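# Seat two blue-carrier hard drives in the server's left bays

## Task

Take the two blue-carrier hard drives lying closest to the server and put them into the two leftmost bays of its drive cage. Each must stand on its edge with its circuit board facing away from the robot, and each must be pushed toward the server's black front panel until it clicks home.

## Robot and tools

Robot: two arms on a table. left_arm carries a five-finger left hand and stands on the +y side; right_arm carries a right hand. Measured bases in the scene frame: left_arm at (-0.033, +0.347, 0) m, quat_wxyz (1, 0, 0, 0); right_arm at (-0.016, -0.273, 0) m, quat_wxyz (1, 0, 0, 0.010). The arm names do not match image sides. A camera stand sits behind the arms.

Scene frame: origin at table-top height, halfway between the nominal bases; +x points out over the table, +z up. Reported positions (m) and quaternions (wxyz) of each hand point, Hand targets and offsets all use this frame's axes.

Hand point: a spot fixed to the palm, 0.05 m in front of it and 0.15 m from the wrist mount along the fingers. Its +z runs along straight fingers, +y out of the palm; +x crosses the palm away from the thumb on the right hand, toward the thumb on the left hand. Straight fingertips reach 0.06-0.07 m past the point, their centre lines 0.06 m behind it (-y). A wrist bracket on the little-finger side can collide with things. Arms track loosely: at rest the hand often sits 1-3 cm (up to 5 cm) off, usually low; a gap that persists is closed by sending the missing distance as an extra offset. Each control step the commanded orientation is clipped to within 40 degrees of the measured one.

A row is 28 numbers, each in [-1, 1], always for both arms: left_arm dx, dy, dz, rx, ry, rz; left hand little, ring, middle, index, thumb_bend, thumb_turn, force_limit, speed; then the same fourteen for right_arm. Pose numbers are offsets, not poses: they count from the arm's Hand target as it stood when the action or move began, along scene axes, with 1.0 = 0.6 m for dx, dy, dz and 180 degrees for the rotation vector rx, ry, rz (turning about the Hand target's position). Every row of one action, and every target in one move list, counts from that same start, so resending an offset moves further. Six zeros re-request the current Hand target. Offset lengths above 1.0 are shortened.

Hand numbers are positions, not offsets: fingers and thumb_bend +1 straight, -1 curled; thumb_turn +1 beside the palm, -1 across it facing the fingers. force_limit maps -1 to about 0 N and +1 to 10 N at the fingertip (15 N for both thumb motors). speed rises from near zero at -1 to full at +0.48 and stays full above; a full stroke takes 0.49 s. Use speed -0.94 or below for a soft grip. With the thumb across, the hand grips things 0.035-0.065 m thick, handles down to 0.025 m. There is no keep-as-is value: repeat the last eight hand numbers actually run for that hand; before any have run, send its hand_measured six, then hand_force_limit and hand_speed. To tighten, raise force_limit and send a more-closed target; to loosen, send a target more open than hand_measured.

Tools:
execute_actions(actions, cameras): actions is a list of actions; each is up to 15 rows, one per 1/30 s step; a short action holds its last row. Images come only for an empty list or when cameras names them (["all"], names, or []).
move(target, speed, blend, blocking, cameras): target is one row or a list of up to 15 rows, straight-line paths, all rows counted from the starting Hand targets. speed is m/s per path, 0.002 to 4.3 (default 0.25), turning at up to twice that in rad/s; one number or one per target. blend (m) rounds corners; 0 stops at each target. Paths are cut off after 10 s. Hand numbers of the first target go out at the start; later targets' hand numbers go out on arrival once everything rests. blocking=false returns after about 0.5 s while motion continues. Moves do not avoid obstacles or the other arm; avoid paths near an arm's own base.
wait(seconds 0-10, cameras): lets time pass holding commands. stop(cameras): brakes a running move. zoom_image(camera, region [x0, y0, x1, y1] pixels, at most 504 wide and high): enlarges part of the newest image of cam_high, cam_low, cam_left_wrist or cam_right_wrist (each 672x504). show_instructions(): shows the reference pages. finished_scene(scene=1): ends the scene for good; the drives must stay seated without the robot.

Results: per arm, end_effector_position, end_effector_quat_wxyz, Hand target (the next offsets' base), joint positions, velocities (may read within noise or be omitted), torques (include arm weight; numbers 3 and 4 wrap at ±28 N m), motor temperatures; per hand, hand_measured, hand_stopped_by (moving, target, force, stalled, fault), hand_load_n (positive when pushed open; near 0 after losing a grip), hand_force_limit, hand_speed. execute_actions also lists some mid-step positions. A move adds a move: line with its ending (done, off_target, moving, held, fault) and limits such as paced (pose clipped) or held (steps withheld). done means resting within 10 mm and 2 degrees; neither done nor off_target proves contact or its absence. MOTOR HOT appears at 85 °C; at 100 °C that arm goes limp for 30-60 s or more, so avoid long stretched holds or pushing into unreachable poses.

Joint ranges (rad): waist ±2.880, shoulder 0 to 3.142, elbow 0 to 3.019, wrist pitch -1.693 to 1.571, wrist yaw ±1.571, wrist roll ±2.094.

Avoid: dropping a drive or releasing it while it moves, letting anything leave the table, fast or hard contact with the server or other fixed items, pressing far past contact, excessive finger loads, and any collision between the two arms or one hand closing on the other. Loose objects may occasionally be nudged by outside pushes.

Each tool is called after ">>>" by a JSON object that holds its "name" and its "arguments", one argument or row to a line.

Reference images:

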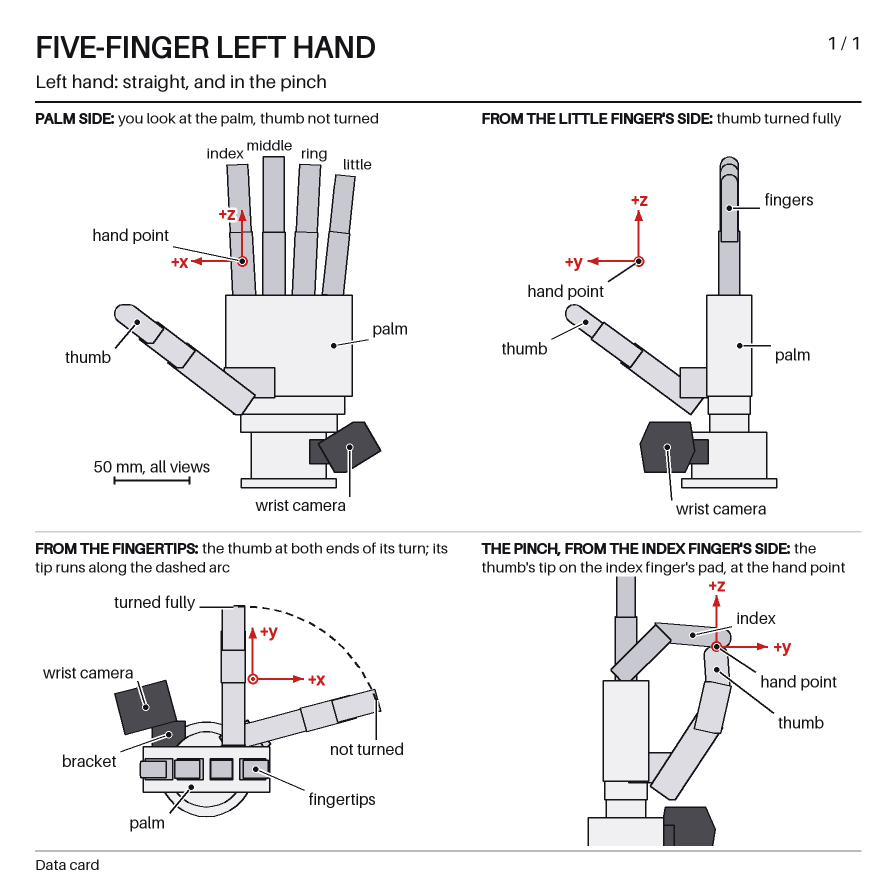

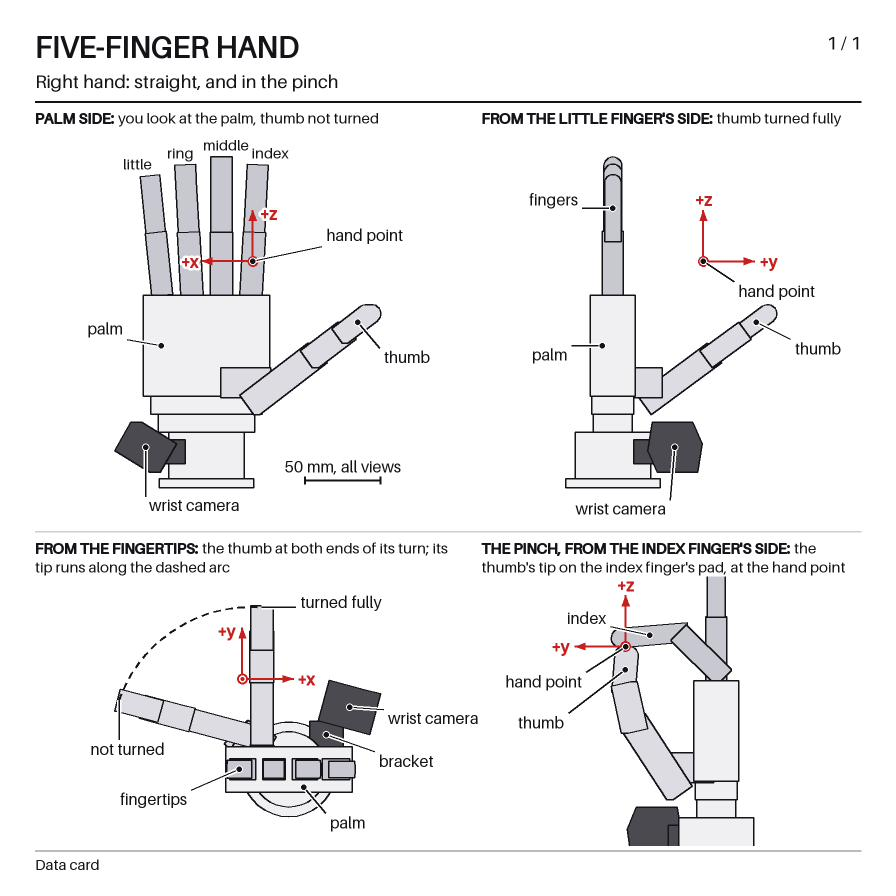

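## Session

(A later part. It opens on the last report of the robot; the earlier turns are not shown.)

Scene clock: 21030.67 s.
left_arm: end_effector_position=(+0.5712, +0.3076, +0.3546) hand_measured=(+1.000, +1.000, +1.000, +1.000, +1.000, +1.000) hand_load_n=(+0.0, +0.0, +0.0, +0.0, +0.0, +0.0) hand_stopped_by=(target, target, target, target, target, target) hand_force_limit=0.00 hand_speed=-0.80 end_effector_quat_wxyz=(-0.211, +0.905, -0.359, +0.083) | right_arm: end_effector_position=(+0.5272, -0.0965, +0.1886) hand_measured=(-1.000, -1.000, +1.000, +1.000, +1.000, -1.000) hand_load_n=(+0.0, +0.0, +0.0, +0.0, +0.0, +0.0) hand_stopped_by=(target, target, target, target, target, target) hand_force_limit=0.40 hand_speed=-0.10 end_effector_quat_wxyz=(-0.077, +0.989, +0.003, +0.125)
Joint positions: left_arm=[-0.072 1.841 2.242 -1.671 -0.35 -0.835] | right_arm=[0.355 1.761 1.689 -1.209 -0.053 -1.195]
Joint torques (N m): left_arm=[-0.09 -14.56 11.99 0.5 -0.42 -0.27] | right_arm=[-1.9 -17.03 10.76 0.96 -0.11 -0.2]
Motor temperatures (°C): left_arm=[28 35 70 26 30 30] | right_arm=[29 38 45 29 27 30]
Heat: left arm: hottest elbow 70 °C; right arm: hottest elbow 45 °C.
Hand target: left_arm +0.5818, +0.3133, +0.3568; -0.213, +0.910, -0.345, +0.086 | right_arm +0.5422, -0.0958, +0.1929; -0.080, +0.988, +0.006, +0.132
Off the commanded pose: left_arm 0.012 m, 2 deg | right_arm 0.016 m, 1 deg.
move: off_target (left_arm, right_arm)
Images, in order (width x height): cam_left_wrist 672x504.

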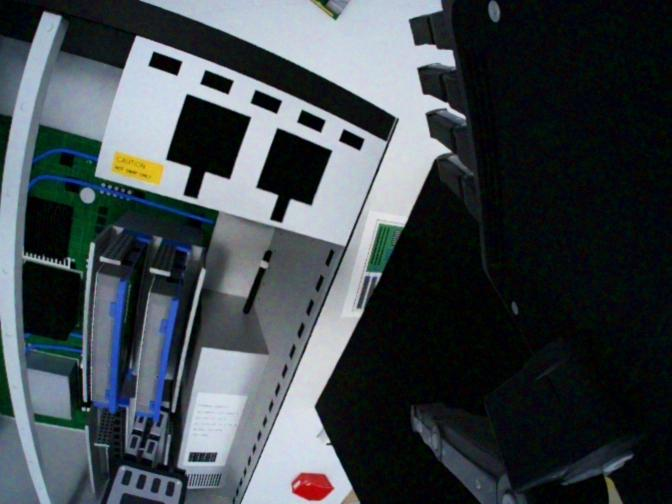

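>>> {"name": "move", "arguments": {
  "target": [0,0,0,0,0,0,1,1,1,1,1,1,0,-0.8,0.015,0.045,0,0,0,0,-1,-1,1,1,1,-1,0.4,-0.1],
  "speed": 0.05,
  "cameras": ["cam_left_wrist"]
}}

>>> {"name": "zoom_image", "arguments": {
  "camera": "cam_left_wrist",
  "region": [70, 354, 220, 504]
}}

Scene clock: 21052.27 s.
left_arm: end_effector_position=(+0.5712, +0.3076, +0.3546) hand_measured=(+1.000, +1.000, +1.000, +1.000, +1.000, +1.000) hand_load_n=(+0.0, +0.0, +0.0, +0.0, +0.0, +0.0) hand_stopped_by=(target, target, target, target, target, target) hand_force_limit=0.00 hand_speed=-0.80 end_effector_quat_wxyz=(-0.211, +0.905, -0.359, +0.083) | right_arm: end_effector_position=(+0.5408, -0.0820, +0.1892) hand_measured=(-1.000, -1.000, +1.000, +1.000, +1.000, -1.000) hand_load_n=(+0.0, +0.0, -1.5, +0.0, +0.0, +0.0) hand_stopped_by=(target, target, target, target, target, target) hand_force_limit=0.40 hand_speed=-0.10 end_effector_quat_wxyz=(-0.073, +0.989, +0.007, +0.126)
Joint positions: left_arm=[-0.072 1.841 2.242 -1.671 -0.35 -0.835] | right_arm=[0.373 1.809 1.757 -1.228 -0.04 -1.186]
Joint torques (N m): left_arm=[-0.09 -14.68 11.97 0.54 -0.43 -0.27] | right_arm=[-0.21 -17.73 11.02 0.91 -0.17 0.1]
Motor temperatures (°C): left_arm=[28 35 70 26 30 30] | right_arm=[29 37 47 29 27 30]
Heat: left arm: hottest elbow 70 °C; right arm: hottest elbow 47 °C.
Hand target: left_arm +0.5818, +0.3133, +0.3568; -0.213, +0.910, -0.345, +0.086 | right_arm +0.5512, -0.0689, +0.1928; -0.080, +0.988, +0.006, +0.132
Off the commanded pose: left_arm 0.012 m, 2 deg | right_arm 0.017 m, 1 deg.
move: off_target (left_arm, right_arm)
Images, in order (width x height): cam_left_wrist 672x504.

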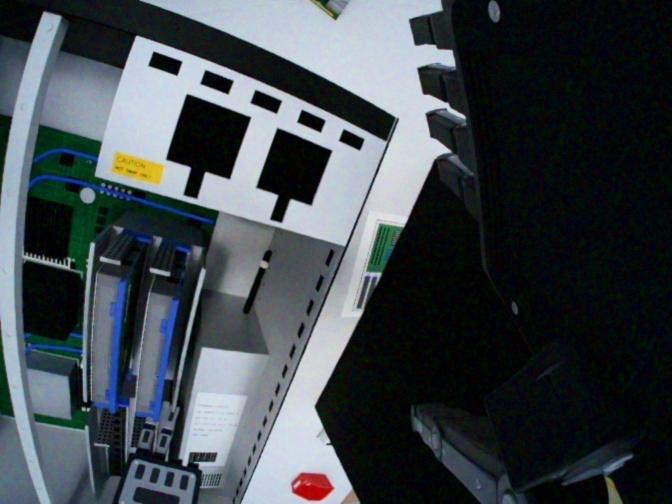

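Scaled by 3.360 from the camera's 672x504 image, which has a finer 960x720 frame.

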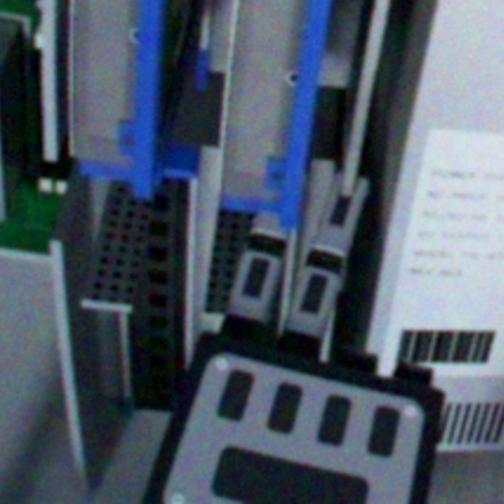

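>>> {"name": "move", "arguments": {
  "target": [0,0,0,0,0,0,1,1,1,1,1,1,0,-0.8,-0.03,-0.01,0,0,0,0,-1,-1,1,1,1,-1,0.4,-0.1],
  "speed": 0.05,
  "cameras": ["cam_left_wrist"]
}}

>>> {"name": "zoom_image", "arguments": {
  "camera": "cam_left_wrist",
  "region": [70, 354, 220, 504]
}}

Scene clock: 21068.53 s.
left_arm: end_effector_position=(+0.5712, +0.3076, +0.3546) hand_measured=(+1.000, +1.000, +1.000, +1.000, +1.000, +1.000) hand_load_n=(+0.0, +0.0, +0.0, +0.0, +0.0, +0.0) hand_stopped_by=(target, target, target, target, target, target) hand_force_limit=0.00 hand_speed=-0.80 end_effector_quat_wxyz=(-0.211, +0.905, -0.359, +0.083) | right_arm: end_effector_position=(+0.5337, -0.0822, +0.1812) hand_measured=(-1.000, -1.000, +1.000, +1.000, +1.000, -1.000) hand_load_n=(+0.5, +0.0, -0.5, +0.0, +0.0, +0.0) hand_stopped_by=(target, target, target, target, target, target) hand_force_limit=0.40 hand_speed=-0.10 end_effector_quat_wxyz=(-0.071, +0.990, +0.007, +0.118)
Joint positions: left_arm=[-0.072 1.841 2.242 -1.671 -0.35 -0.835] | right_arm=[0.377 1.805 1.732 -1.224 -0.041 -1.182]
Joint torques (N m): left_arm=[-0.03 -14.62 11.99 0.55 -0.42 -0.26] | right_arm=[-0.38 -21.54 7.64 1.59 -0.12 0.09]
Motor temperatures (°C): left_arm=[28 35 70 26 30 30] | right_arm=[29 38 46 29 27 30]
Heat: left arm: hottest elbow 70 °C; right arm: hottest elbow 46 °C.
Hand target: left_arm +0.5818, +0.3133, +0.3568; -0.213, +0.910, -0.345, +0.086 | right_arm +0.5332, -0.0749, +0.1927; -0.080, +0.988, +0.006, +0.132
Off the commanded pose: left_arm 0.012 m, 2 deg | right_arm 0.014 m, 2 deg.
move: off_target (left_arm, right_arm)
Images, in order (width x height): cam_left_wrist 672x504.

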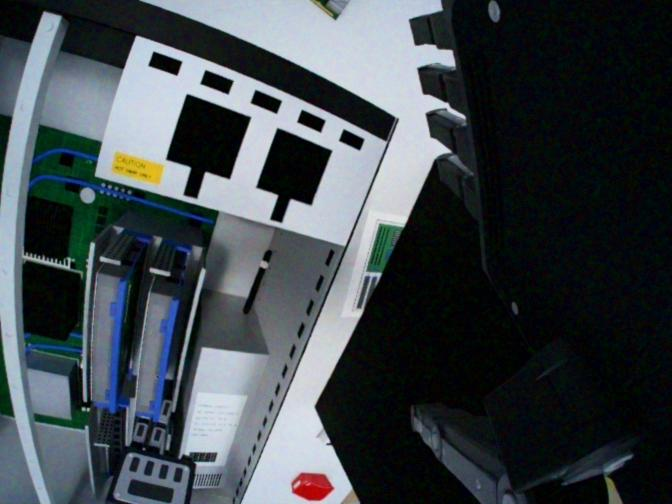

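Scaled by 3.360 from the camera's 672x504 image, which has a finer 960x720 frame.

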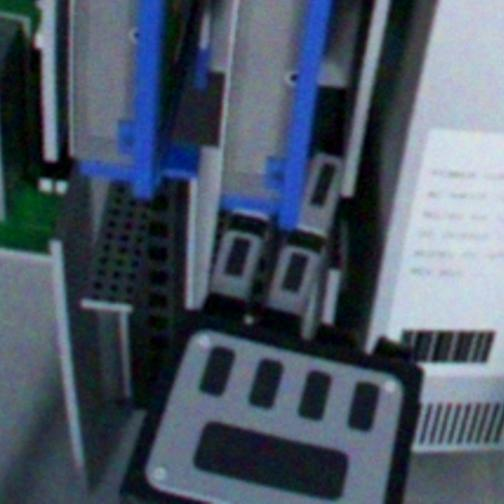

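>>> {"name": "move", "arguments": {
  "target": [
    [0,0,0,0,0,0,1,1,1,1,1,1,0,-0.8,0.0,0.0,0,0,0,0,-1,-1,-1,1,1,-1,0.4,-0.1],
    [0,0,0,0,0,0,1,1,1,1,1,1,0,-0.8,0.008,0.04,0,0,0,0,-1,-1,-1,1,1,-1,0.4,-0.1]
  ],
  "speed": 0.05,
  "cameras": ["cam_left_wrist"]
}}

>>> {"name": "zoom_image", "arguments": {
  "camera": "cam_left_wrist",
  "region": [70, 354, 220, 504]
}}

Scene clock: 21106.53 s.
left_arm: end_effector_position=(+0.5712, +0.3076, +0.3546) hand_measured=(+1.000, +1.000, +1.000, +1.000, +1.000, +1.000) hand_load_n=(+0.0, +0.0, +0.0, +0.0, +0.0, +0.0) hand_stopped_by=(target, target, target, target, target, target) hand_force_limit=0.00 hand_speed=-0.80 end_effector_quat_wxyz=(-0.211, +0.905, -0.359, +0.083) | right_arm: end_effector_position=(+0.5285, -0.0606, +0.1867) hand_measured=(-1.000, -1.000, -1.000, +1.000, +1.000, -1.000) hand_load_n=(+0.0, +0.0, +0.0, +0.0, +0.0, +0.0) hand_stopped_by=(target, target, target, target, target, target) hand_force_limit=0.40 hand_speed=-0.10 end_effector_quat_wxyz=(-0.074, +0.989, +0.009, +0.125)
Joint positions: left_arm=[-0.072 1.841 2.242 -1.671 -0.35 -0.835] | right_arm=[0.415 1.803 1.742 -1.22 -0.032 -1.149]
Joint torques (N m): left_arm=[-0.03 -14.74 11.99 0.53 -0.43 -0.26] | right_arm=[-0.62 -18.2 10.77 0.87 -0.04 0.08]
Motor temperatures (°C): left_arm=[28 35 70 26 30 30] | right_arm=[29 39 46 29 27 30]
Heat: left arm: hottest elbow 70 °C; right arm: hottest elbow 46 °C.
Hand target: left_arm +0.5818, +0.3133, +0.3568; -0.213, +0.910, -0.345, +0.086 | right_arm +0.5381, -0.0510, +0.1929; -0.080, +0.988, +0.006, +0.132
Off the commanded pose: left_arm 0.012 m, 2 deg | right_arm 0.015 m, 1 deg.
move: off_target (left_arm, right_arm)
Images, in order (width x height): cam_left_wrist 672x504.

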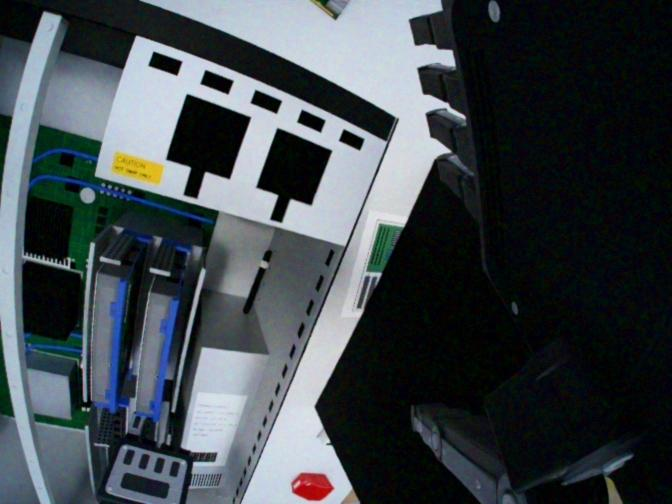

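Scaled by 3.360 from the camera's 672x504 image, which has a finer 960x720 frame.

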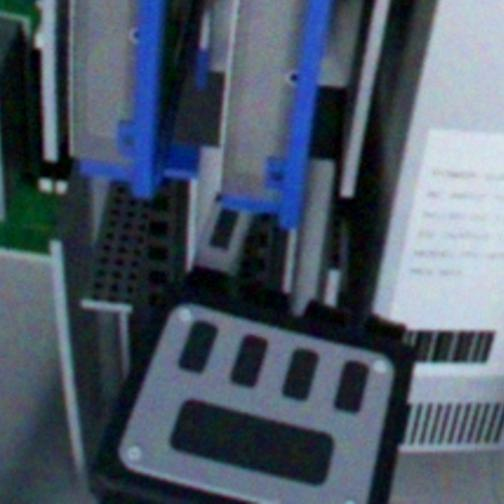

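>>> {"name": "move", "arguments": {
  "target": [0,0,0,0,0,0,1,1,1,1,1,1,0,-0.8,0.012,0.0,0,0,0,0,-1,-1,-1,1,1,-1,0.4,-0.1],
  "speed": 0.05,
  "cameras": ["cam_left_wrist"]
}}

>>> {"name": "zoom_image", "arguments": {
  "camera": "cam_left_wrist",
  "region": [70, 354, 220, 504]
}}

Scene clock: 21120.93 s.
left_arm: end_effector_position=(+0.5712, +0.3076, +0.3546) hand_measured=(+1.000, +1.000, +1.000, +1.000, +1.000, +1.000) hand_load_n=(+0.0, +0.0, +0.0, +0.0, +0.0, +0.0) hand_stopped_by=(target, target, target, target, target, target) hand_force_limit=0.00 hand_speed=-0.80 end_effector_quat_wxyz=(-0.211, +0.905, -0.359, +0.083) | right_arm: end_effector_position=(+0.5317, -0.0591, +0.1883) hand_measured=(-1.000, -1.000, -1.000, +1.000, +1.000, -1.000) hand_load_n=(+0.0, +0.0, +0.0, -1.5, +0.0, +0.0) hand_stopped_by=(target, target, target, target, target, target) hand_force_limit=0.40 hand_speed=-0.10 end_effector_quat_wxyz=(-0.074, +0.990, +0.009, +0.124)
Joint positions: left_arm=[-0.072 1.841 2.242 -1.671 -0.35 -0.835] | right_arm=[0.415 1.815 1.762 -1.231 -0.032 -1.149]
Joint torques (N m): left_arm=[-0.03 -14.51 11.99 0.51 -0.42 -0.27] | right_arm=[-1.08 -17.73 11.1 1.05 -0.1 0.02]
Motor temperatures (°C): left_arm=[28 35 70 26 30 30] | right_arm=[29 38 46 29 27 30]
Heat: left arm: hottest elbow 70 °C; right arm: hottest elbow 46 °C.
Hand target: left_arm +0.5818, +0.3133, +0.3568; -0.213, +0.910, -0.345, +0.086 | right_arm +0.5452, -0.0510, +0.1928; -0.080, +0.988, +0.006, +0.132
Off the commanded pose: left_arm 0.012 m, 2 deg | right_arm 0.016 m, 1 deg.
move: off_target (left_arm, right_arm)
Images, in order (width x height): cam_left_wrist 672x504.

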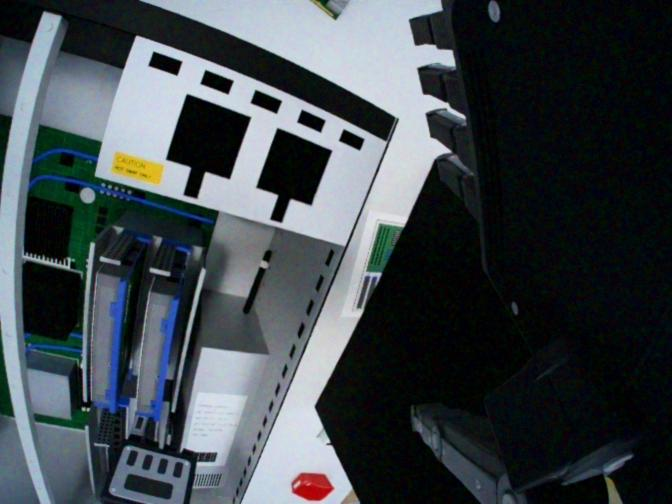

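Scaled by 3.360 from the camera's 672x504 image, which has a finer 960x720 frame.

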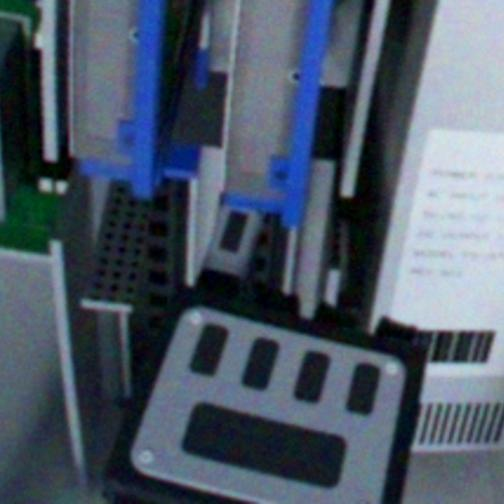

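>>> {"name": "move", "arguments": {
  "target": [0,0,0,0,0,0,1,1,1,1,1,1,0,-0.8,0.006,0.05,0,0,0,0,-1,-1,-1,1,1,-1,0.4,-0.1],
  "speed": 0.05,
  "cameras": ["cam_left_wrist"]
}}

>>> {"name": "zoom_image", "arguments": {
  "camera": "cam_left_wrist",
  "region": [70, 354, 220, 504]
}}

>>> {"name": "zoom_image", "arguments": {
  "camera": "cam_left_wrist",
  "region": [70, 220, 220, 370]
}}

Scene clock: 21134.70 s.
left_arm: end_effector_position=(+0.5712, +0.3076, +0.3546) hand_measured=(+1.000, +1.000, +1.000, +1.000, +1.000, +1.000) hand_load_n=(+0.0, +0.0, +0.0, +0.0, +0.0, +0.0) hand_stopped_by=(target, target, target, target, target, target) hand_force_limit=0.00 hand_speed=-0.80 end_effector_quat_wxyz=(-0.211, +0.905, -0.359, +0.083) | right_arm: end_effector_position=(+0.5370, -0.0542, +0.1897) hand_measured=(-1.000, -1.000, -1.000, +1.000, +1.000, -1.000) hand_load_n=(+0.0, +0.0, +0.0, -6.5, -0.5, +0.0) hand_stopped_by=(target, target, target, target, target, target) hand_force_limit=0.40 hand_speed=-0.10 end_effector_quat_wxyz=(-0.060, +0.991, +0.005, +0.119)
Joint positions: left_arm=[-0.072 1.841 2.242 -1.671 -0.35 -0.835] | right_arm=[0.426 1.851 1.817 -1.27 -0.007 -1.134]
Joint torques (N m): left_arm=[-0.03 -14.62 12.01 0.53 -0.43 -0.26] | right_arm=[1.73 -17.85 11.7 1.95 -0.68 0.31]
Motor temperatures (°C): left_arm=[28 35 70 26 30 30] | right_arm=[29 39 46 29 27 30]
Heat: left arm: hottest elbow 70 °C; right arm: hottest elbow 46 °C.
Hand target: left_arm +0.5818, +0.3133, +0.3568; -0.213, +0.910, -0.345, +0.086 | right_arm +0.5488, -0.0209, +0.1927; -0.080, +0.988, +0.006, +0.132
Off the commanded pose: left_arm 0.012 m, 2 deg | right_arm 0.035 m, 3 deg.
move: off_target (left_arm, right_arm)
Images, in order (width x height): cam_left_wrist 672x504.

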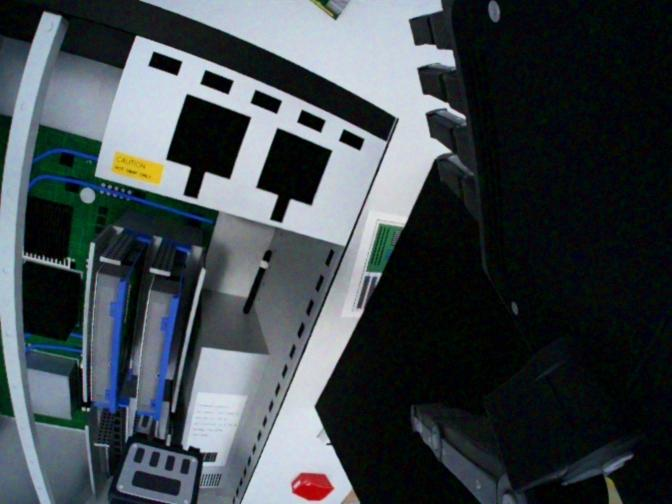

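Scaled by 3.360 from the camera's 672x504 image, which has a finer 960x720 frame.

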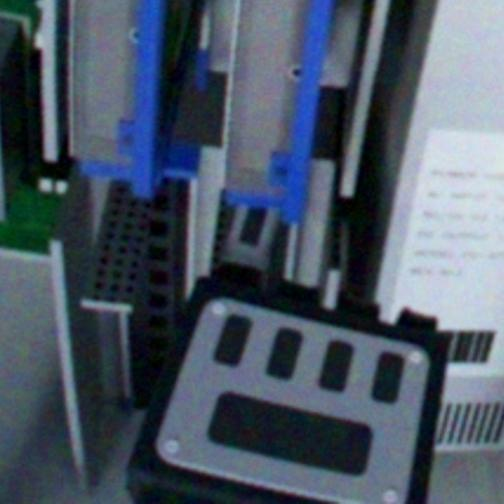

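Scaled by 3.360 from the camera's 672x504 image, which has a finer 960x720 frame.

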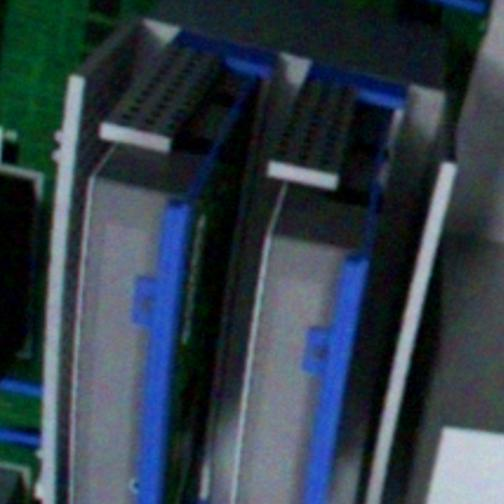

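>>> {"name": "move", "arguments": {
  "target": [0,0,0,0,0,0,1,1,1,1,1,1,0,-0.8,0.0,0.04,0,0,0,0,-1,-1,-1,1,1,-1,0.4,-0.1],
  "speed": 0.05,
  "cameras": ["cam_left_wrist"]
}}

>>> {"name": "zoom_image", "arguments": {
  "camera": "cam_left_wrist",
  "region": [70, 354, 220, 504]
}}

>>> {"name": "zoom_image", "arguments": {
  "camera": "cam_left_wrist",
  "region": [70, 220, 220, 370]
}}

Scene clock: 21152.83 s.
left_arm: end_effector_position=(+0.5712, +0.3076, +0.3546) hand_measured=(+1.000, +1.000, +1.000, +1.000, +1.000, +1.000) hand_load_n=(+0.0, +0.0, +0.0, +0.0, +0.0, +0.0) hand_stopped_by=(target, target, target, target, target, target) hand_force_limit=0.00 hand_speed=-0.80 end_effector_quat_wxyz=(-0.211, +0.905, -0.359, +0.083) | right_arm: end_effector_position=(+0.5370, -0.0511, +0.1918) hand_measured=(-1.000, -1.000, -1.000, +1.000, +1.000, -1.000) hand_load_n=(+0.0, +0.0, +0.0, -12.0, +0.0, +0.0) hand_stopped_by=(target, target, target, target, target, target) hand_force_limit=0.40 hand_speed=-0.10 end_effector_quat_wxyz=(-0.045, +0.992, +0.001, +0.115)
Joint positions: left_arm=[-0.072 1.841 2.242 -1.671 -0.35 -0.835] | right_arm=[0.437 1.871 1.851 -1.303 0.02 -1.119]
Joint torques (N m): left_arm=[-0.03 -14.56 12.01 0.57 -0.42 -0.27] | right_arm=[3.84 -17.67 12.23 2.77 -1.39 0.48]
Motor temperatures (°C): left_arm=[28 35 70 26 30 30] | right_arm=[29 38 49 29 28 30]
Heat: left arm: hottest elbow 70 °C; right arm: hottest elbow 49 °C.
Hand target: left_arm +0.5818, +0.3133, +0.3568; -0.213, +0.910, -0.345, +0.086 | right_arm +0.5489, +0.0029, +0.1929; -0.080, +0.988, +0.006, +0.132
Off the commanded pose: left_arm 0.012 m, 2 deg | right_arm 0.055 m, 4 deg.
move: off_target (left_arm, right_arm)
Images, in order (width x height): cam_left_wrist 672x504.

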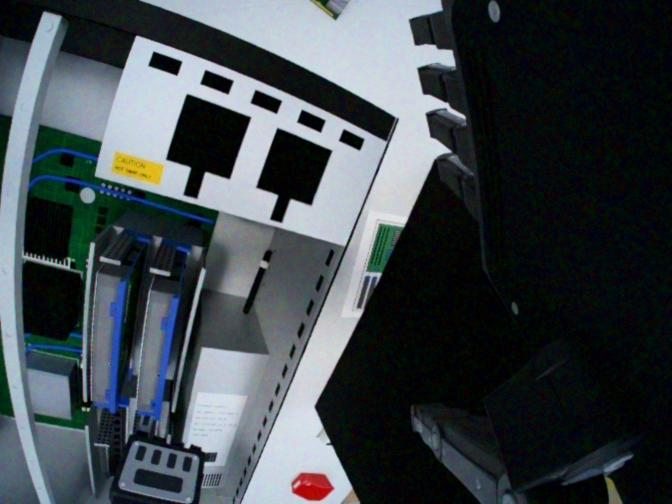

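Scaled by 3.360 from the camera's 672x504 image, which has a finer 960x720 frame.

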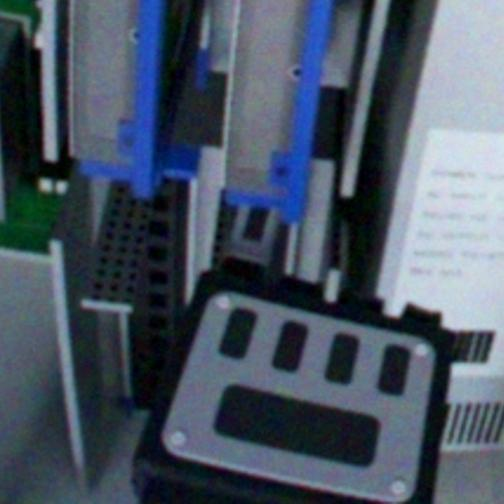

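Scaled by 3.360 from the camera's 672x504 image, which has a finer 960x720 frame.

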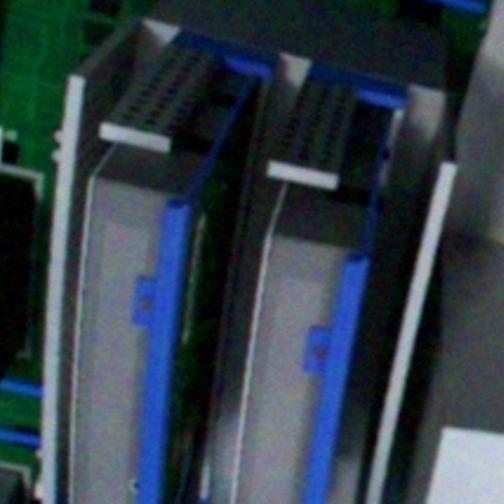

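>>> {"name": "move", "arguments": {
  "target": [
    [0,0,0,0,0,0,1,1,1,1,1,1,0,-0.8,-0.01,-0.125,0,0,0,0,-1,-1,-1,1,1,-1,0.4,-0.1],
    [0,0,0,0,0,0,1,1,1,1,1,1,0,-0.8,-0.02,-0.15,0,0,0,0,-1,-1,-1,1,1,-1,0.4,-0.1]
  ],
  "speed": 0.06,
  "cameras": ["cam_left_wrist"]
}}

>>> {"name": "zoom_image", "arguments": {
  "camera": "cam_left_wrist",
  "region": [70, 354, 220, 504]
}}

Scene clock: 21200.30 s.
left_arm: end_effector_position=(+0.5712, +0.3076, +0.3546) hand_measured=(+1.000, +1.000, +1.000, +1.000, +1.000, +1.000) hand_load_n=(+0.0, +0.0, +0.0, +0.0, +0.0, +0.0) hand_stopped_by=(target, target, target, target, target, target) hand_force_limit=0.00 hand_speed=-0.80 end_effector_quat_wxyz=(-0.211, +0.905, -0.359, +0.083) | right_arm: end_effector_position=(+0.5334, -0.0849, +0.1840) hand_measured=(-1.000, -1.000, -1.000, +1.000, +1.000, -1.000) hand_load_n=(+0.0, +0.0, +0.0, +0.0, +0.0, +0.0) hand_stopped_by=(target, target, target, target, target, target) hand_force_limit=0.40 hand_speed=-0.10 end_effector_quat_wxyz=(-0.075, +0.990, +0.002, +0.120)
Joint positions: left_arm=[-0.072 1.841 2.242 -1.671 -0.35 -0.835] | right_arm=[0.37 1.797 1.728 -1.222 -0.047 -1.177]
Joint torques (N m): left_arm=[0.03 -14.62 12.01 0.51 -0.44 -0.27] | right_arm=[-1.73 -21.13 7.51 1.55 -0.11 -0.2]
Motor temperatures (°C): left_arm=[28 35 71 26 30 30] | right_arm=[29 38 52 29 30 30]
Heat: left arm: hottest elbow 71 °C; right arm: hottest elbow 52 °C.
Hand target: left_arm +0.5818, +0.3133, +0.3568; -0.213, +0.910, -0.345, +0.086 | right_arm +0.5369, -0.0869, +0.1929; -0.080, +0.988, +0.006, +0.132
Off the commanded pose: left_arm 0.012 m, 2 deg | right_arm 0.010 m, 2 deg.
move: off_target (left_arm)
Images, in order (width x height): cam_left_wrist 672x504.

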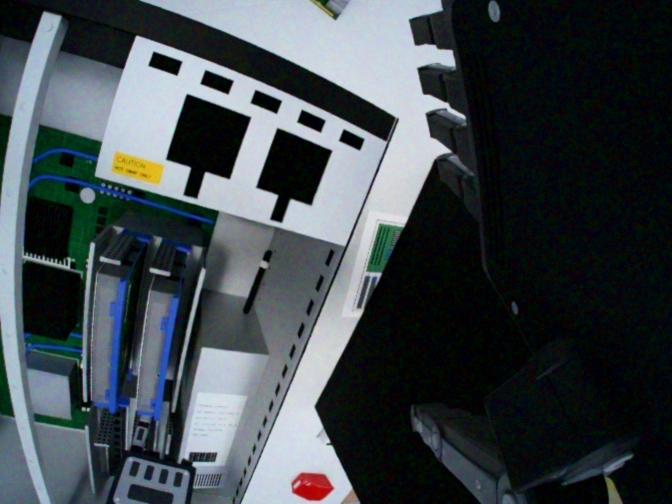

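Scaled by 3.360 from the camera's 672x504 image, which has a finer 960x720 frame.

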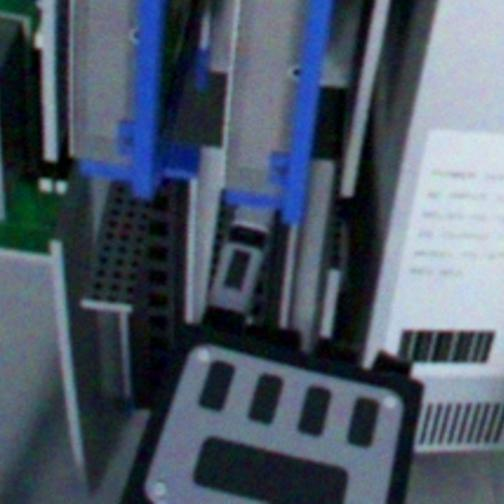

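>>> {"name": "move", "arguments": {
  "target": [
    [0,0,0,0,0,0,1,1,1,1,1,1,0,-0.8,-0.018,0,0.0,0,0,0,-1,-1,-1,1,1,-1,0.4,-0.1],
    [0,0,0,0,0,0,1,1,1,1,1,1,0,-0.8,-0.018,0,0,0,0,0,-1,-1,1,1,1,-1,0.4,-0.1]
  ],
  "speed": 0.06,
  "cameras": ["cam_left_wrist"]
}}

>>> {"name": "zoom_image", "arguments": {
  "camera": "cam_left_wrist",
  "region": [70, 354, 220, 504]
}}

Scene clock: 21226.83 s.
left_arm: end_effector_position=(+0.5712, +0.3076, +0.3546) hand_measured=(+1.000, +1.000, +1.000, +1.000, +1.000, +1.000) hand_load_n=(+0.0, +0.0, +0.0, +0.0, +0.0, -0.5) hand_stopped_by=(target, target, target, target, target, target) hand_force_limit=0.00 hand_speed=-0.80 end_effector_quat_wxyz=(-0.211, +0.905, -0.359, +0.083) | right_arm: end_effector_position=(+0.5248, -0.0890, +0.1874) hand_measured=(-1.000, -1.000, +1.000, +1.000, +1.000, -1.000) hand_load_n=(+0.0, +0.0, +0.0, +0.0, +0.0, +0.0) hand_stopped_by=(target, target, target, target, target, target) hand_force_limit=0.40 hand_speed=-0.10 end_effector_quat_wxyz=(-0.076, +0.989, +0.002, +0.124)
Joint positions: left_arm=[-0.072 1.841 2.242 -1.671 -0.35 -0.835] | right_arm=[0.37 1.764 1.69 -1.208 -0.046 -1.178]
Joint torques (N m): left_arm=[0.03 -14.56 12 0.54 -0.42 -0.26] | right_arm=[-0.97 -20.13 7.6 1.44 -0.1 -0.11]
Motor temperatures (°C): left_arm=[28 35 71 26 30 30] | right_arm=[29 38 49 29 28 30]
Heat: left arm: hottest elbow 71 °C; right arm: hottest elbow 49 °C.
Hand target: left_arm +0.5818, +0.3133, +0.3568; -0.213, +0.910, -0.345, +0.086 | right_arm +0.5261, -0.0869, +0.1928; -0.080, +0.988, +0.006, +0.132
Off the commanded pose: left_arm 0.012 m, 2 deg | right_arm 0.006 m, 1 deg.
move: off_target (left_arm)
Images, in order (width x height): cam_left_wrist 672x504.

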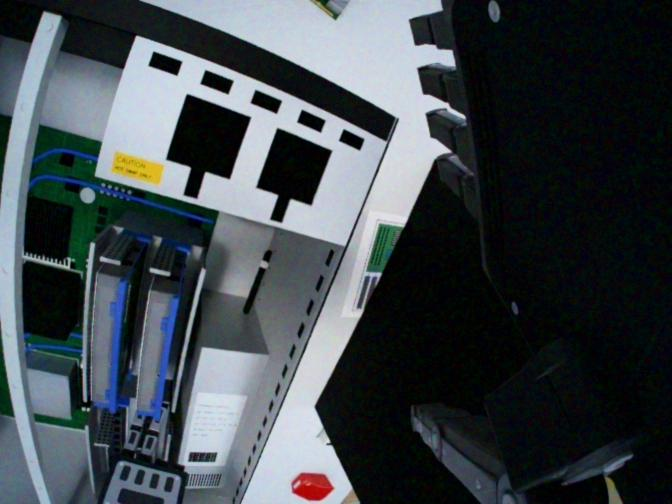

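Scaled by 3.360 from the camera's 672x504 image, which has a finer 960x720 frame.

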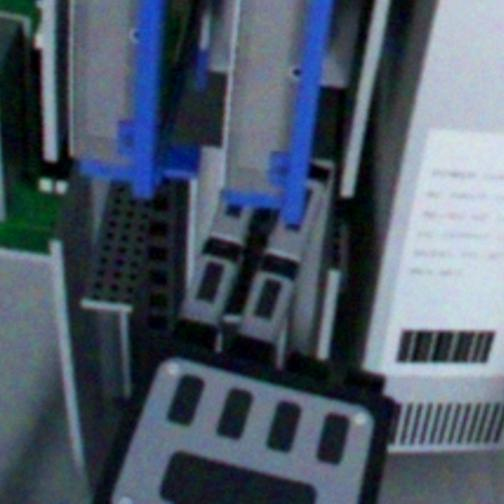

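>>> {"name": "move", "arguments": {
  "target": [0,0,0,0,0,0,1,1,1,1,1,1,0,-0.8,0.004,0,-0.025,-0.05,0,0,-1,-1,1,1,1,-1,0.4,-0.1],
  "speed": 0.06,
  "cameras": ["cam_left_wrist"]
}}

>>> {"name": "zoom_image", "arguments": {
  "camera": "cam_left_wrist",
  "region": [70, 354, 220, 504]
}}

Scene clock: 21271.30 s.
left_arm: end_effector_position=(+0.5712, +0.3076, +0.3546) hand_measured=(+1.000, +1.000, +1.000, +1.000, +1.000, +1.000) hand_load_n=(+0.0, +0.0, +0.0, +0.0, +0.0, +0.0) hand_stopped_by=(target, target, target, target, target, target) hand_force_limit=0.00 hand_speed=-0.80 end_effector_quat_wxyz=(-0.211, +0.905, -0.359, +0.083) | right_arm: end_effector_position=(+0.5238, -0.0933, +0.1803) hand_measured=(-1.000, -1.000, +1.000, +1.000, +1.000, -1.000) hand_load_n=(+0.0, +0.0, +0.0, +0.0, +0.0, +0.5) hand_stopped_by=(target, target, target, target, target, target) hand_force_limit=0.40 hand_speed=-0.10 end_effector_quat_wxyz=(-0.004, +0.991, +0.014, +0.133)
Joint positions: left_arm=[-0.072 1.841 2.242 -1.671 -0.35 -0.835] | right_arm=[0.414 1.789 1.69 -1.224 0.101 -1.178]
Joint torques (N m): left_arm=[0.03 -14.62 12.01 0.54 -0.43 -0.27] | right_arm=[-0.56 -17.79 9.28 0.66 0.2 -0.04]
Motor temperatures (°C): left_arm=[28 35 71 26 30 30] | right_arm=[29 39 44 29 28 30]
Heat: left arm: hottest elbow 71 °C; right arm: hottest elbow 44 °C.
Hand target: left_arm +0.5818, +0.3133, +0.3568; -0.213, +0.910, -0.345, +0.086 | right_arm +0.5285, -0.0870, +0.1779; -0.002, +0.991, +0.016, +0.131
Off the commanded pose: left_arm 0.012 m, 2 deg | right_arm 0.008 m, 0 deg.
move: off_target (left_arm)
Images, in order (width x height): cam_left_wrist 672x504.

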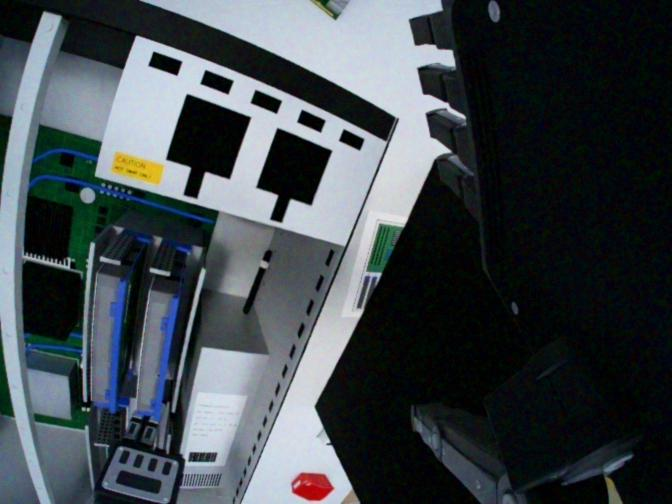

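Scaled by 3.360 from the camera's 672x504 image, which has a finer 960x720 frame.

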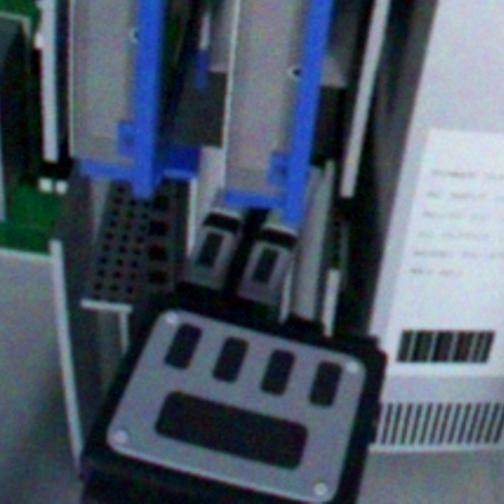

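>>> {"name": "move", "arguments": {
  "target": [0,0,0,0,0,0,1,1,1,1,1,1,0,-0.8,0.012,0.05,-0.005,0,0,0,-1,-1,1,1,1,-1,0.4,-0.1],
  "speed": 0.06,
  "cameras": ["cam_left_wrist"]
}}

>>> {"name": "zoom_image", "arguments": {
  "camera": "cam_left_wrist",
  "region": [70, 354, 220, 504]
}}

Scene clock: 21284.63 s.
left_arm: end_effector_position=(+0.5712, +0.3076, +0.3546) hand_measured=(+1.000, +1.000, +1.000, +1.000, +1.000, +1.000) hand_load_n=(+0.0, +0.0, +0.0, +0.0, +0.0, +0.0) hand_stopped_by=(target, target, target, target, target, target) hand_force_limit=0.00 hand_speed=-0.80 end_effector_quat_wxyz=(-0.211, +0.905, -0.359, +0.083) | right_arm: end_effector_position=(+0.5269, -0.0677, +0.1747) hand_measured=(-1.000, -1.000, +1.000, +1.000, +1.000, -1.000) hand_load_n=(+0.0, +0.0, +0.0, +0.0, +0.0, +0.0) hand_stopped_by=(target, target, target, target, target, target) hand_force_limit=0.40 hand_speed=-0.10 end_effector_quat_wxyz=(+0.002, +0.992, +0.019, +0.128)
Joint positions: left_arm=[-0.072 1.841 2.242 -1.671 -0.35 -0.835] | right_arm=[0.454 1.839 1.745 -1.246 0.115 -1.149]
Joint torques (N m): left_arm=[-0.03 -14.74 12.03 0.54 -0.43 -0.26] | right_arm=[-0.56 -17.96 10.51 0.7 0.04 0.08]
Motor temperatures (°C): left_arm=[28 35 71 26 30 30] | right_arm=[29 38 44 29 28 30]
Heat: left arm: hottest elbow 71 °C; right arm: hottest elbow 44 °C.
Hand target: left_arm +0.5818, +0.3133, +0.3568; -0.213, +0.910, -0.345, +0.086 | right_arm +0.5356, -0.0570, +0.1749; -0.002, +0.991, +0.016, +0.131
Off the commanded pose: left_arm 0.012 m, 2 deg | right_arm 0.014 m, 1 deg.
move: off_target (left_arm, right_arm)
Images, in order (width x height): cam_left_wrist 672x504.

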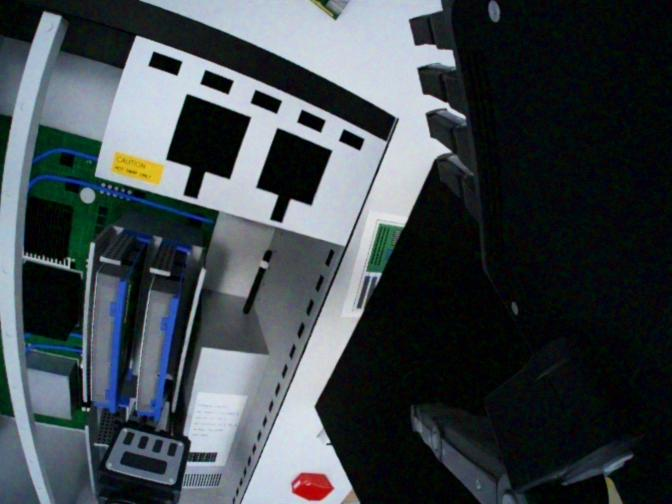

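Scaled by 3.360 from the camera's 672x504 image, which has a finer 960x720 frame.

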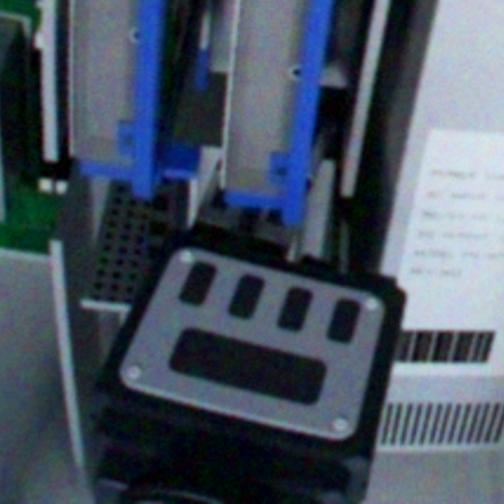

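>>> {"name": "move", "arguments": {
  "target": [0,0,0,0,0,0,1,1,1,1,1,1,0,-0.8,0.01,0.05,0,0,0,0,-1,-1,1,1,1,-1,0.4,-0.1],
  "speed": 0.05,
  "cameras": ["cam_left_wrist"]
}}

>>> {"name": "zoom_image", "arguments": {
  "camera": "cam_left_wrist",
  "region": [70, 354, 220, 504]
}}

>>> {"name": "zoom_image", "arguments": {
  "camera": "cam_left_wrist",
  "region": [70, 220, 220, 370]
}}

Scene clock: 21296.80 s.
left_arm: end_effector_position=(+0.5712, +0.3076, +0.3546) hand_measured=(+1.000, +1.000, +1.000, +1.000, +1.000, +1.000) hand_load_n=(+0.0, +0.0, +0.0, +0.0, +0.0, +0.0) hand_stopped_by=(target, target, target, target, target, target) hand_force_limit=0.00 hand_speed=-0.80 end_effector_quat_wxyz=(-0.211, +0.905, -0.359, +0.083) | right_arm: end_effector_position=(+0.5290, -0.0505, +0.1744) hand_measured=(-1.000, -1.000, +1.000, +1.000, +1.000, -1.000) hand_load_n=(+0.0, +0.0, +0.5, +0.0, +0.0, +0.0) hand_stopped_by=(target, target, target, target, target, target) hand_force_limit=0.40 hand_speed=-0.10 end_effector_quat_wxyz=(+0.011, +0.993, +0.018, +0.119)
Joint positions: left_arm=[-0.072 1.841 2.242 -1.671 -0.35 -0.835] | right_arm=[0.48 1.887 1.813 -1.295 0.128 -1.12]
Joint torques (N m): left_arm=[-0.03 -14.62 12.04 0.53 -0.42 -0.26] | right_arm=[0.67 -18.08 11.37 1.48 -0.13 0.19]
Motor temperatures (°C): left_arm=[28 35 71 26 30 30] | right_arm=[29 38 46 29 28 30]
Heat: left arm: hottest elbow 71 °C; right arm: hottest elbow 46 °C.
Hand target: left_arm +0.5818, +0.3133, +0.3568; -0.213, +0.910, -0.345, +0.086 | right_arm +0.5417, -0.0270, +0.1749; -0.002, +0.991, +0.016, +0.131
Off the commanded pose: left_arm 0.012 m, 2 deg | right_arm 0.027 m, 2 deg.
move: off_target (left_arm, right_arm)
Images, in order (width x height): cam_left_wrist 672x504.

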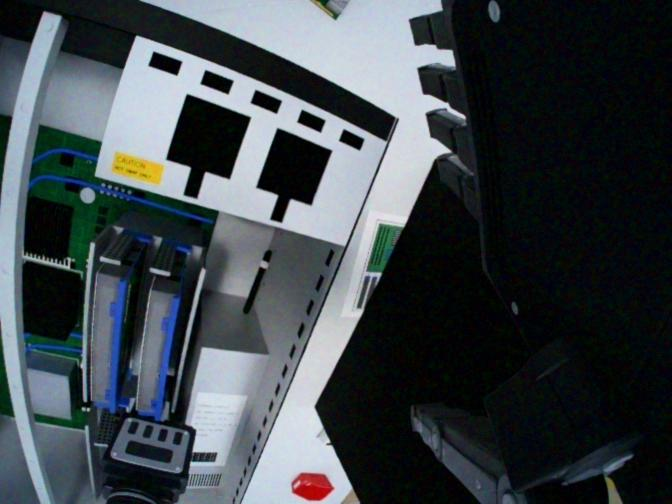

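Scaled by 3.360 from the camera's 672x504 image, which has a finer 960x720 frame.

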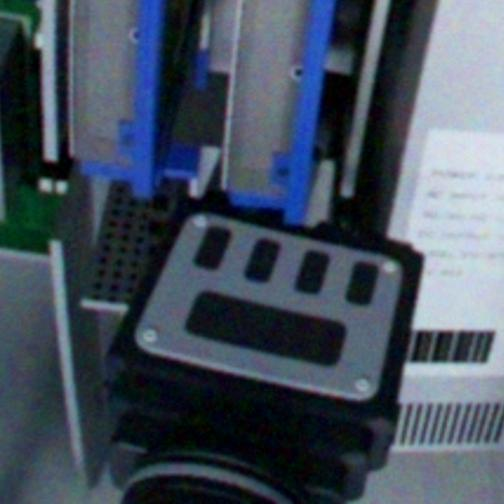

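Scaled by 3.360 from the camera's 672x504 image, which has a finer 960x720 frame.

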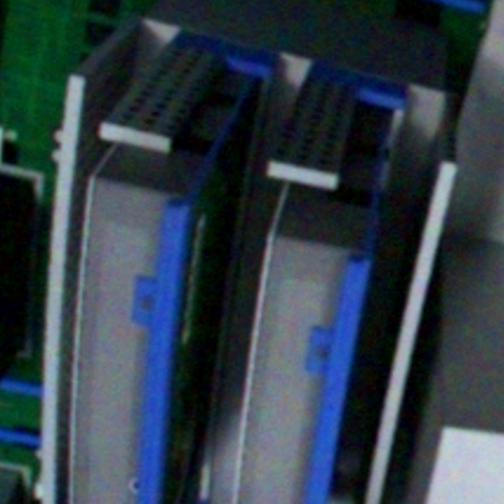

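>>> {"name": "move", "arguments": {
  "target": [0,0,0,0,0,0,1,1,1,1,1,1,0,-0.8,0.005,0.06,0,0,0,0,-1,-1,1,1,1,-1,0.4,-0.1],
  "speed": 0.05,
  "cameras": ["cam_left_wrist"]
}}

>>> {"name": "zoom_image", "arguments": {
  "camera": "cam_left_wrist",
  "region": [70, 220, 220, 370]
}}

Scene clock: 21312.30 s.
left_arm: end_effector_position=(+0.5712, +0.3076, +0.3546) hand_measured=(+1.000, +1.000, +1.000, +1.000, +1.000, +1.000) hand_load_n=(+0.0, +0.0, -0.5, +0.0, +0.0, +0.0) hand_stopped_by=(target, target, target, target, target, target) hand_force_limit=0.00 hand_speed=-0.80 end_effector_quat_wxyz=(-0.211, +0.905, -0.359, +0.083) | right_arm: end_effector_position=(+0.5299, -0.0488, +0.1775) hand_measured=(-1.000, -1.000, +1.000, +1.000, +1.000, -1.000) hand_load_n=(+0.0, +0.0, +0.5, -0.5, +0.0, +0.0) hand_stopped_by=(target, target, target, target, target, target) hand_force_limit=0.40 hand_speed=-0.10 end_effector_quat_wxyz=(+0.031, +0.994, +0.013, +0.104)
Joint positions: left_arm=[-0.072 1.841 2.242 -1.671 -0.35 -0.835] | right_arm=[0.488 1.928 1.878 -1.366 0.153 -1.101]
Joint torques (N m): left_arm=[-0.15 -14.68 11.99 0.54 -0.42 -0.26] | right_arm=[4.31 -17.85 12.63 2.93 -0.86 0.49]
Motor temperatures (°C): left_arm=[28 35 71 26 30 30] | right_arm=[29 38 46 29 28 30]
Heat: left arm: hottest elbow 71 °C; right arm: hottest elbow 46 °C.
Hand target: left_arm +0.5818, +0.3133, +0.3568; -0.213, +0.910, -0.345, +0.086 | right_arm +0.5446, +0.0092, +0.1748; -0.002, +0.991, +0.016, +0.131
Off the commanded pose: left_arm 0.012 m, 2 deg | right_arm 0.060 m, 5 deg.
move: off_target (left_arm, right_arm)
Images, in order (width x height): cam_left_wrist 672x504.

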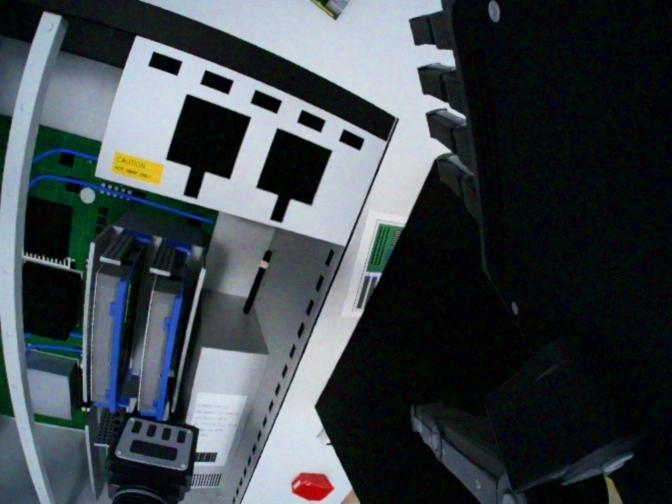

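Scaled by 3.360 from the camera's 672x504 image, which has a finer 960x720 frame.

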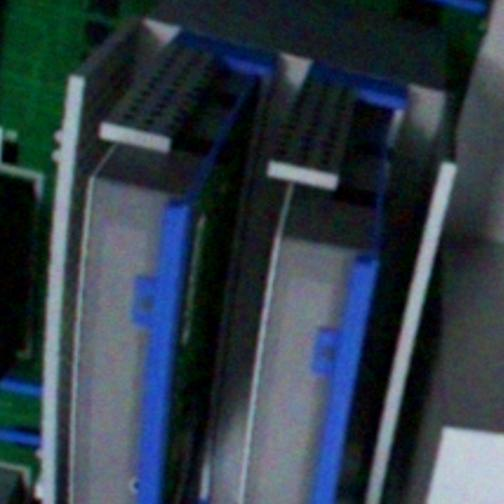

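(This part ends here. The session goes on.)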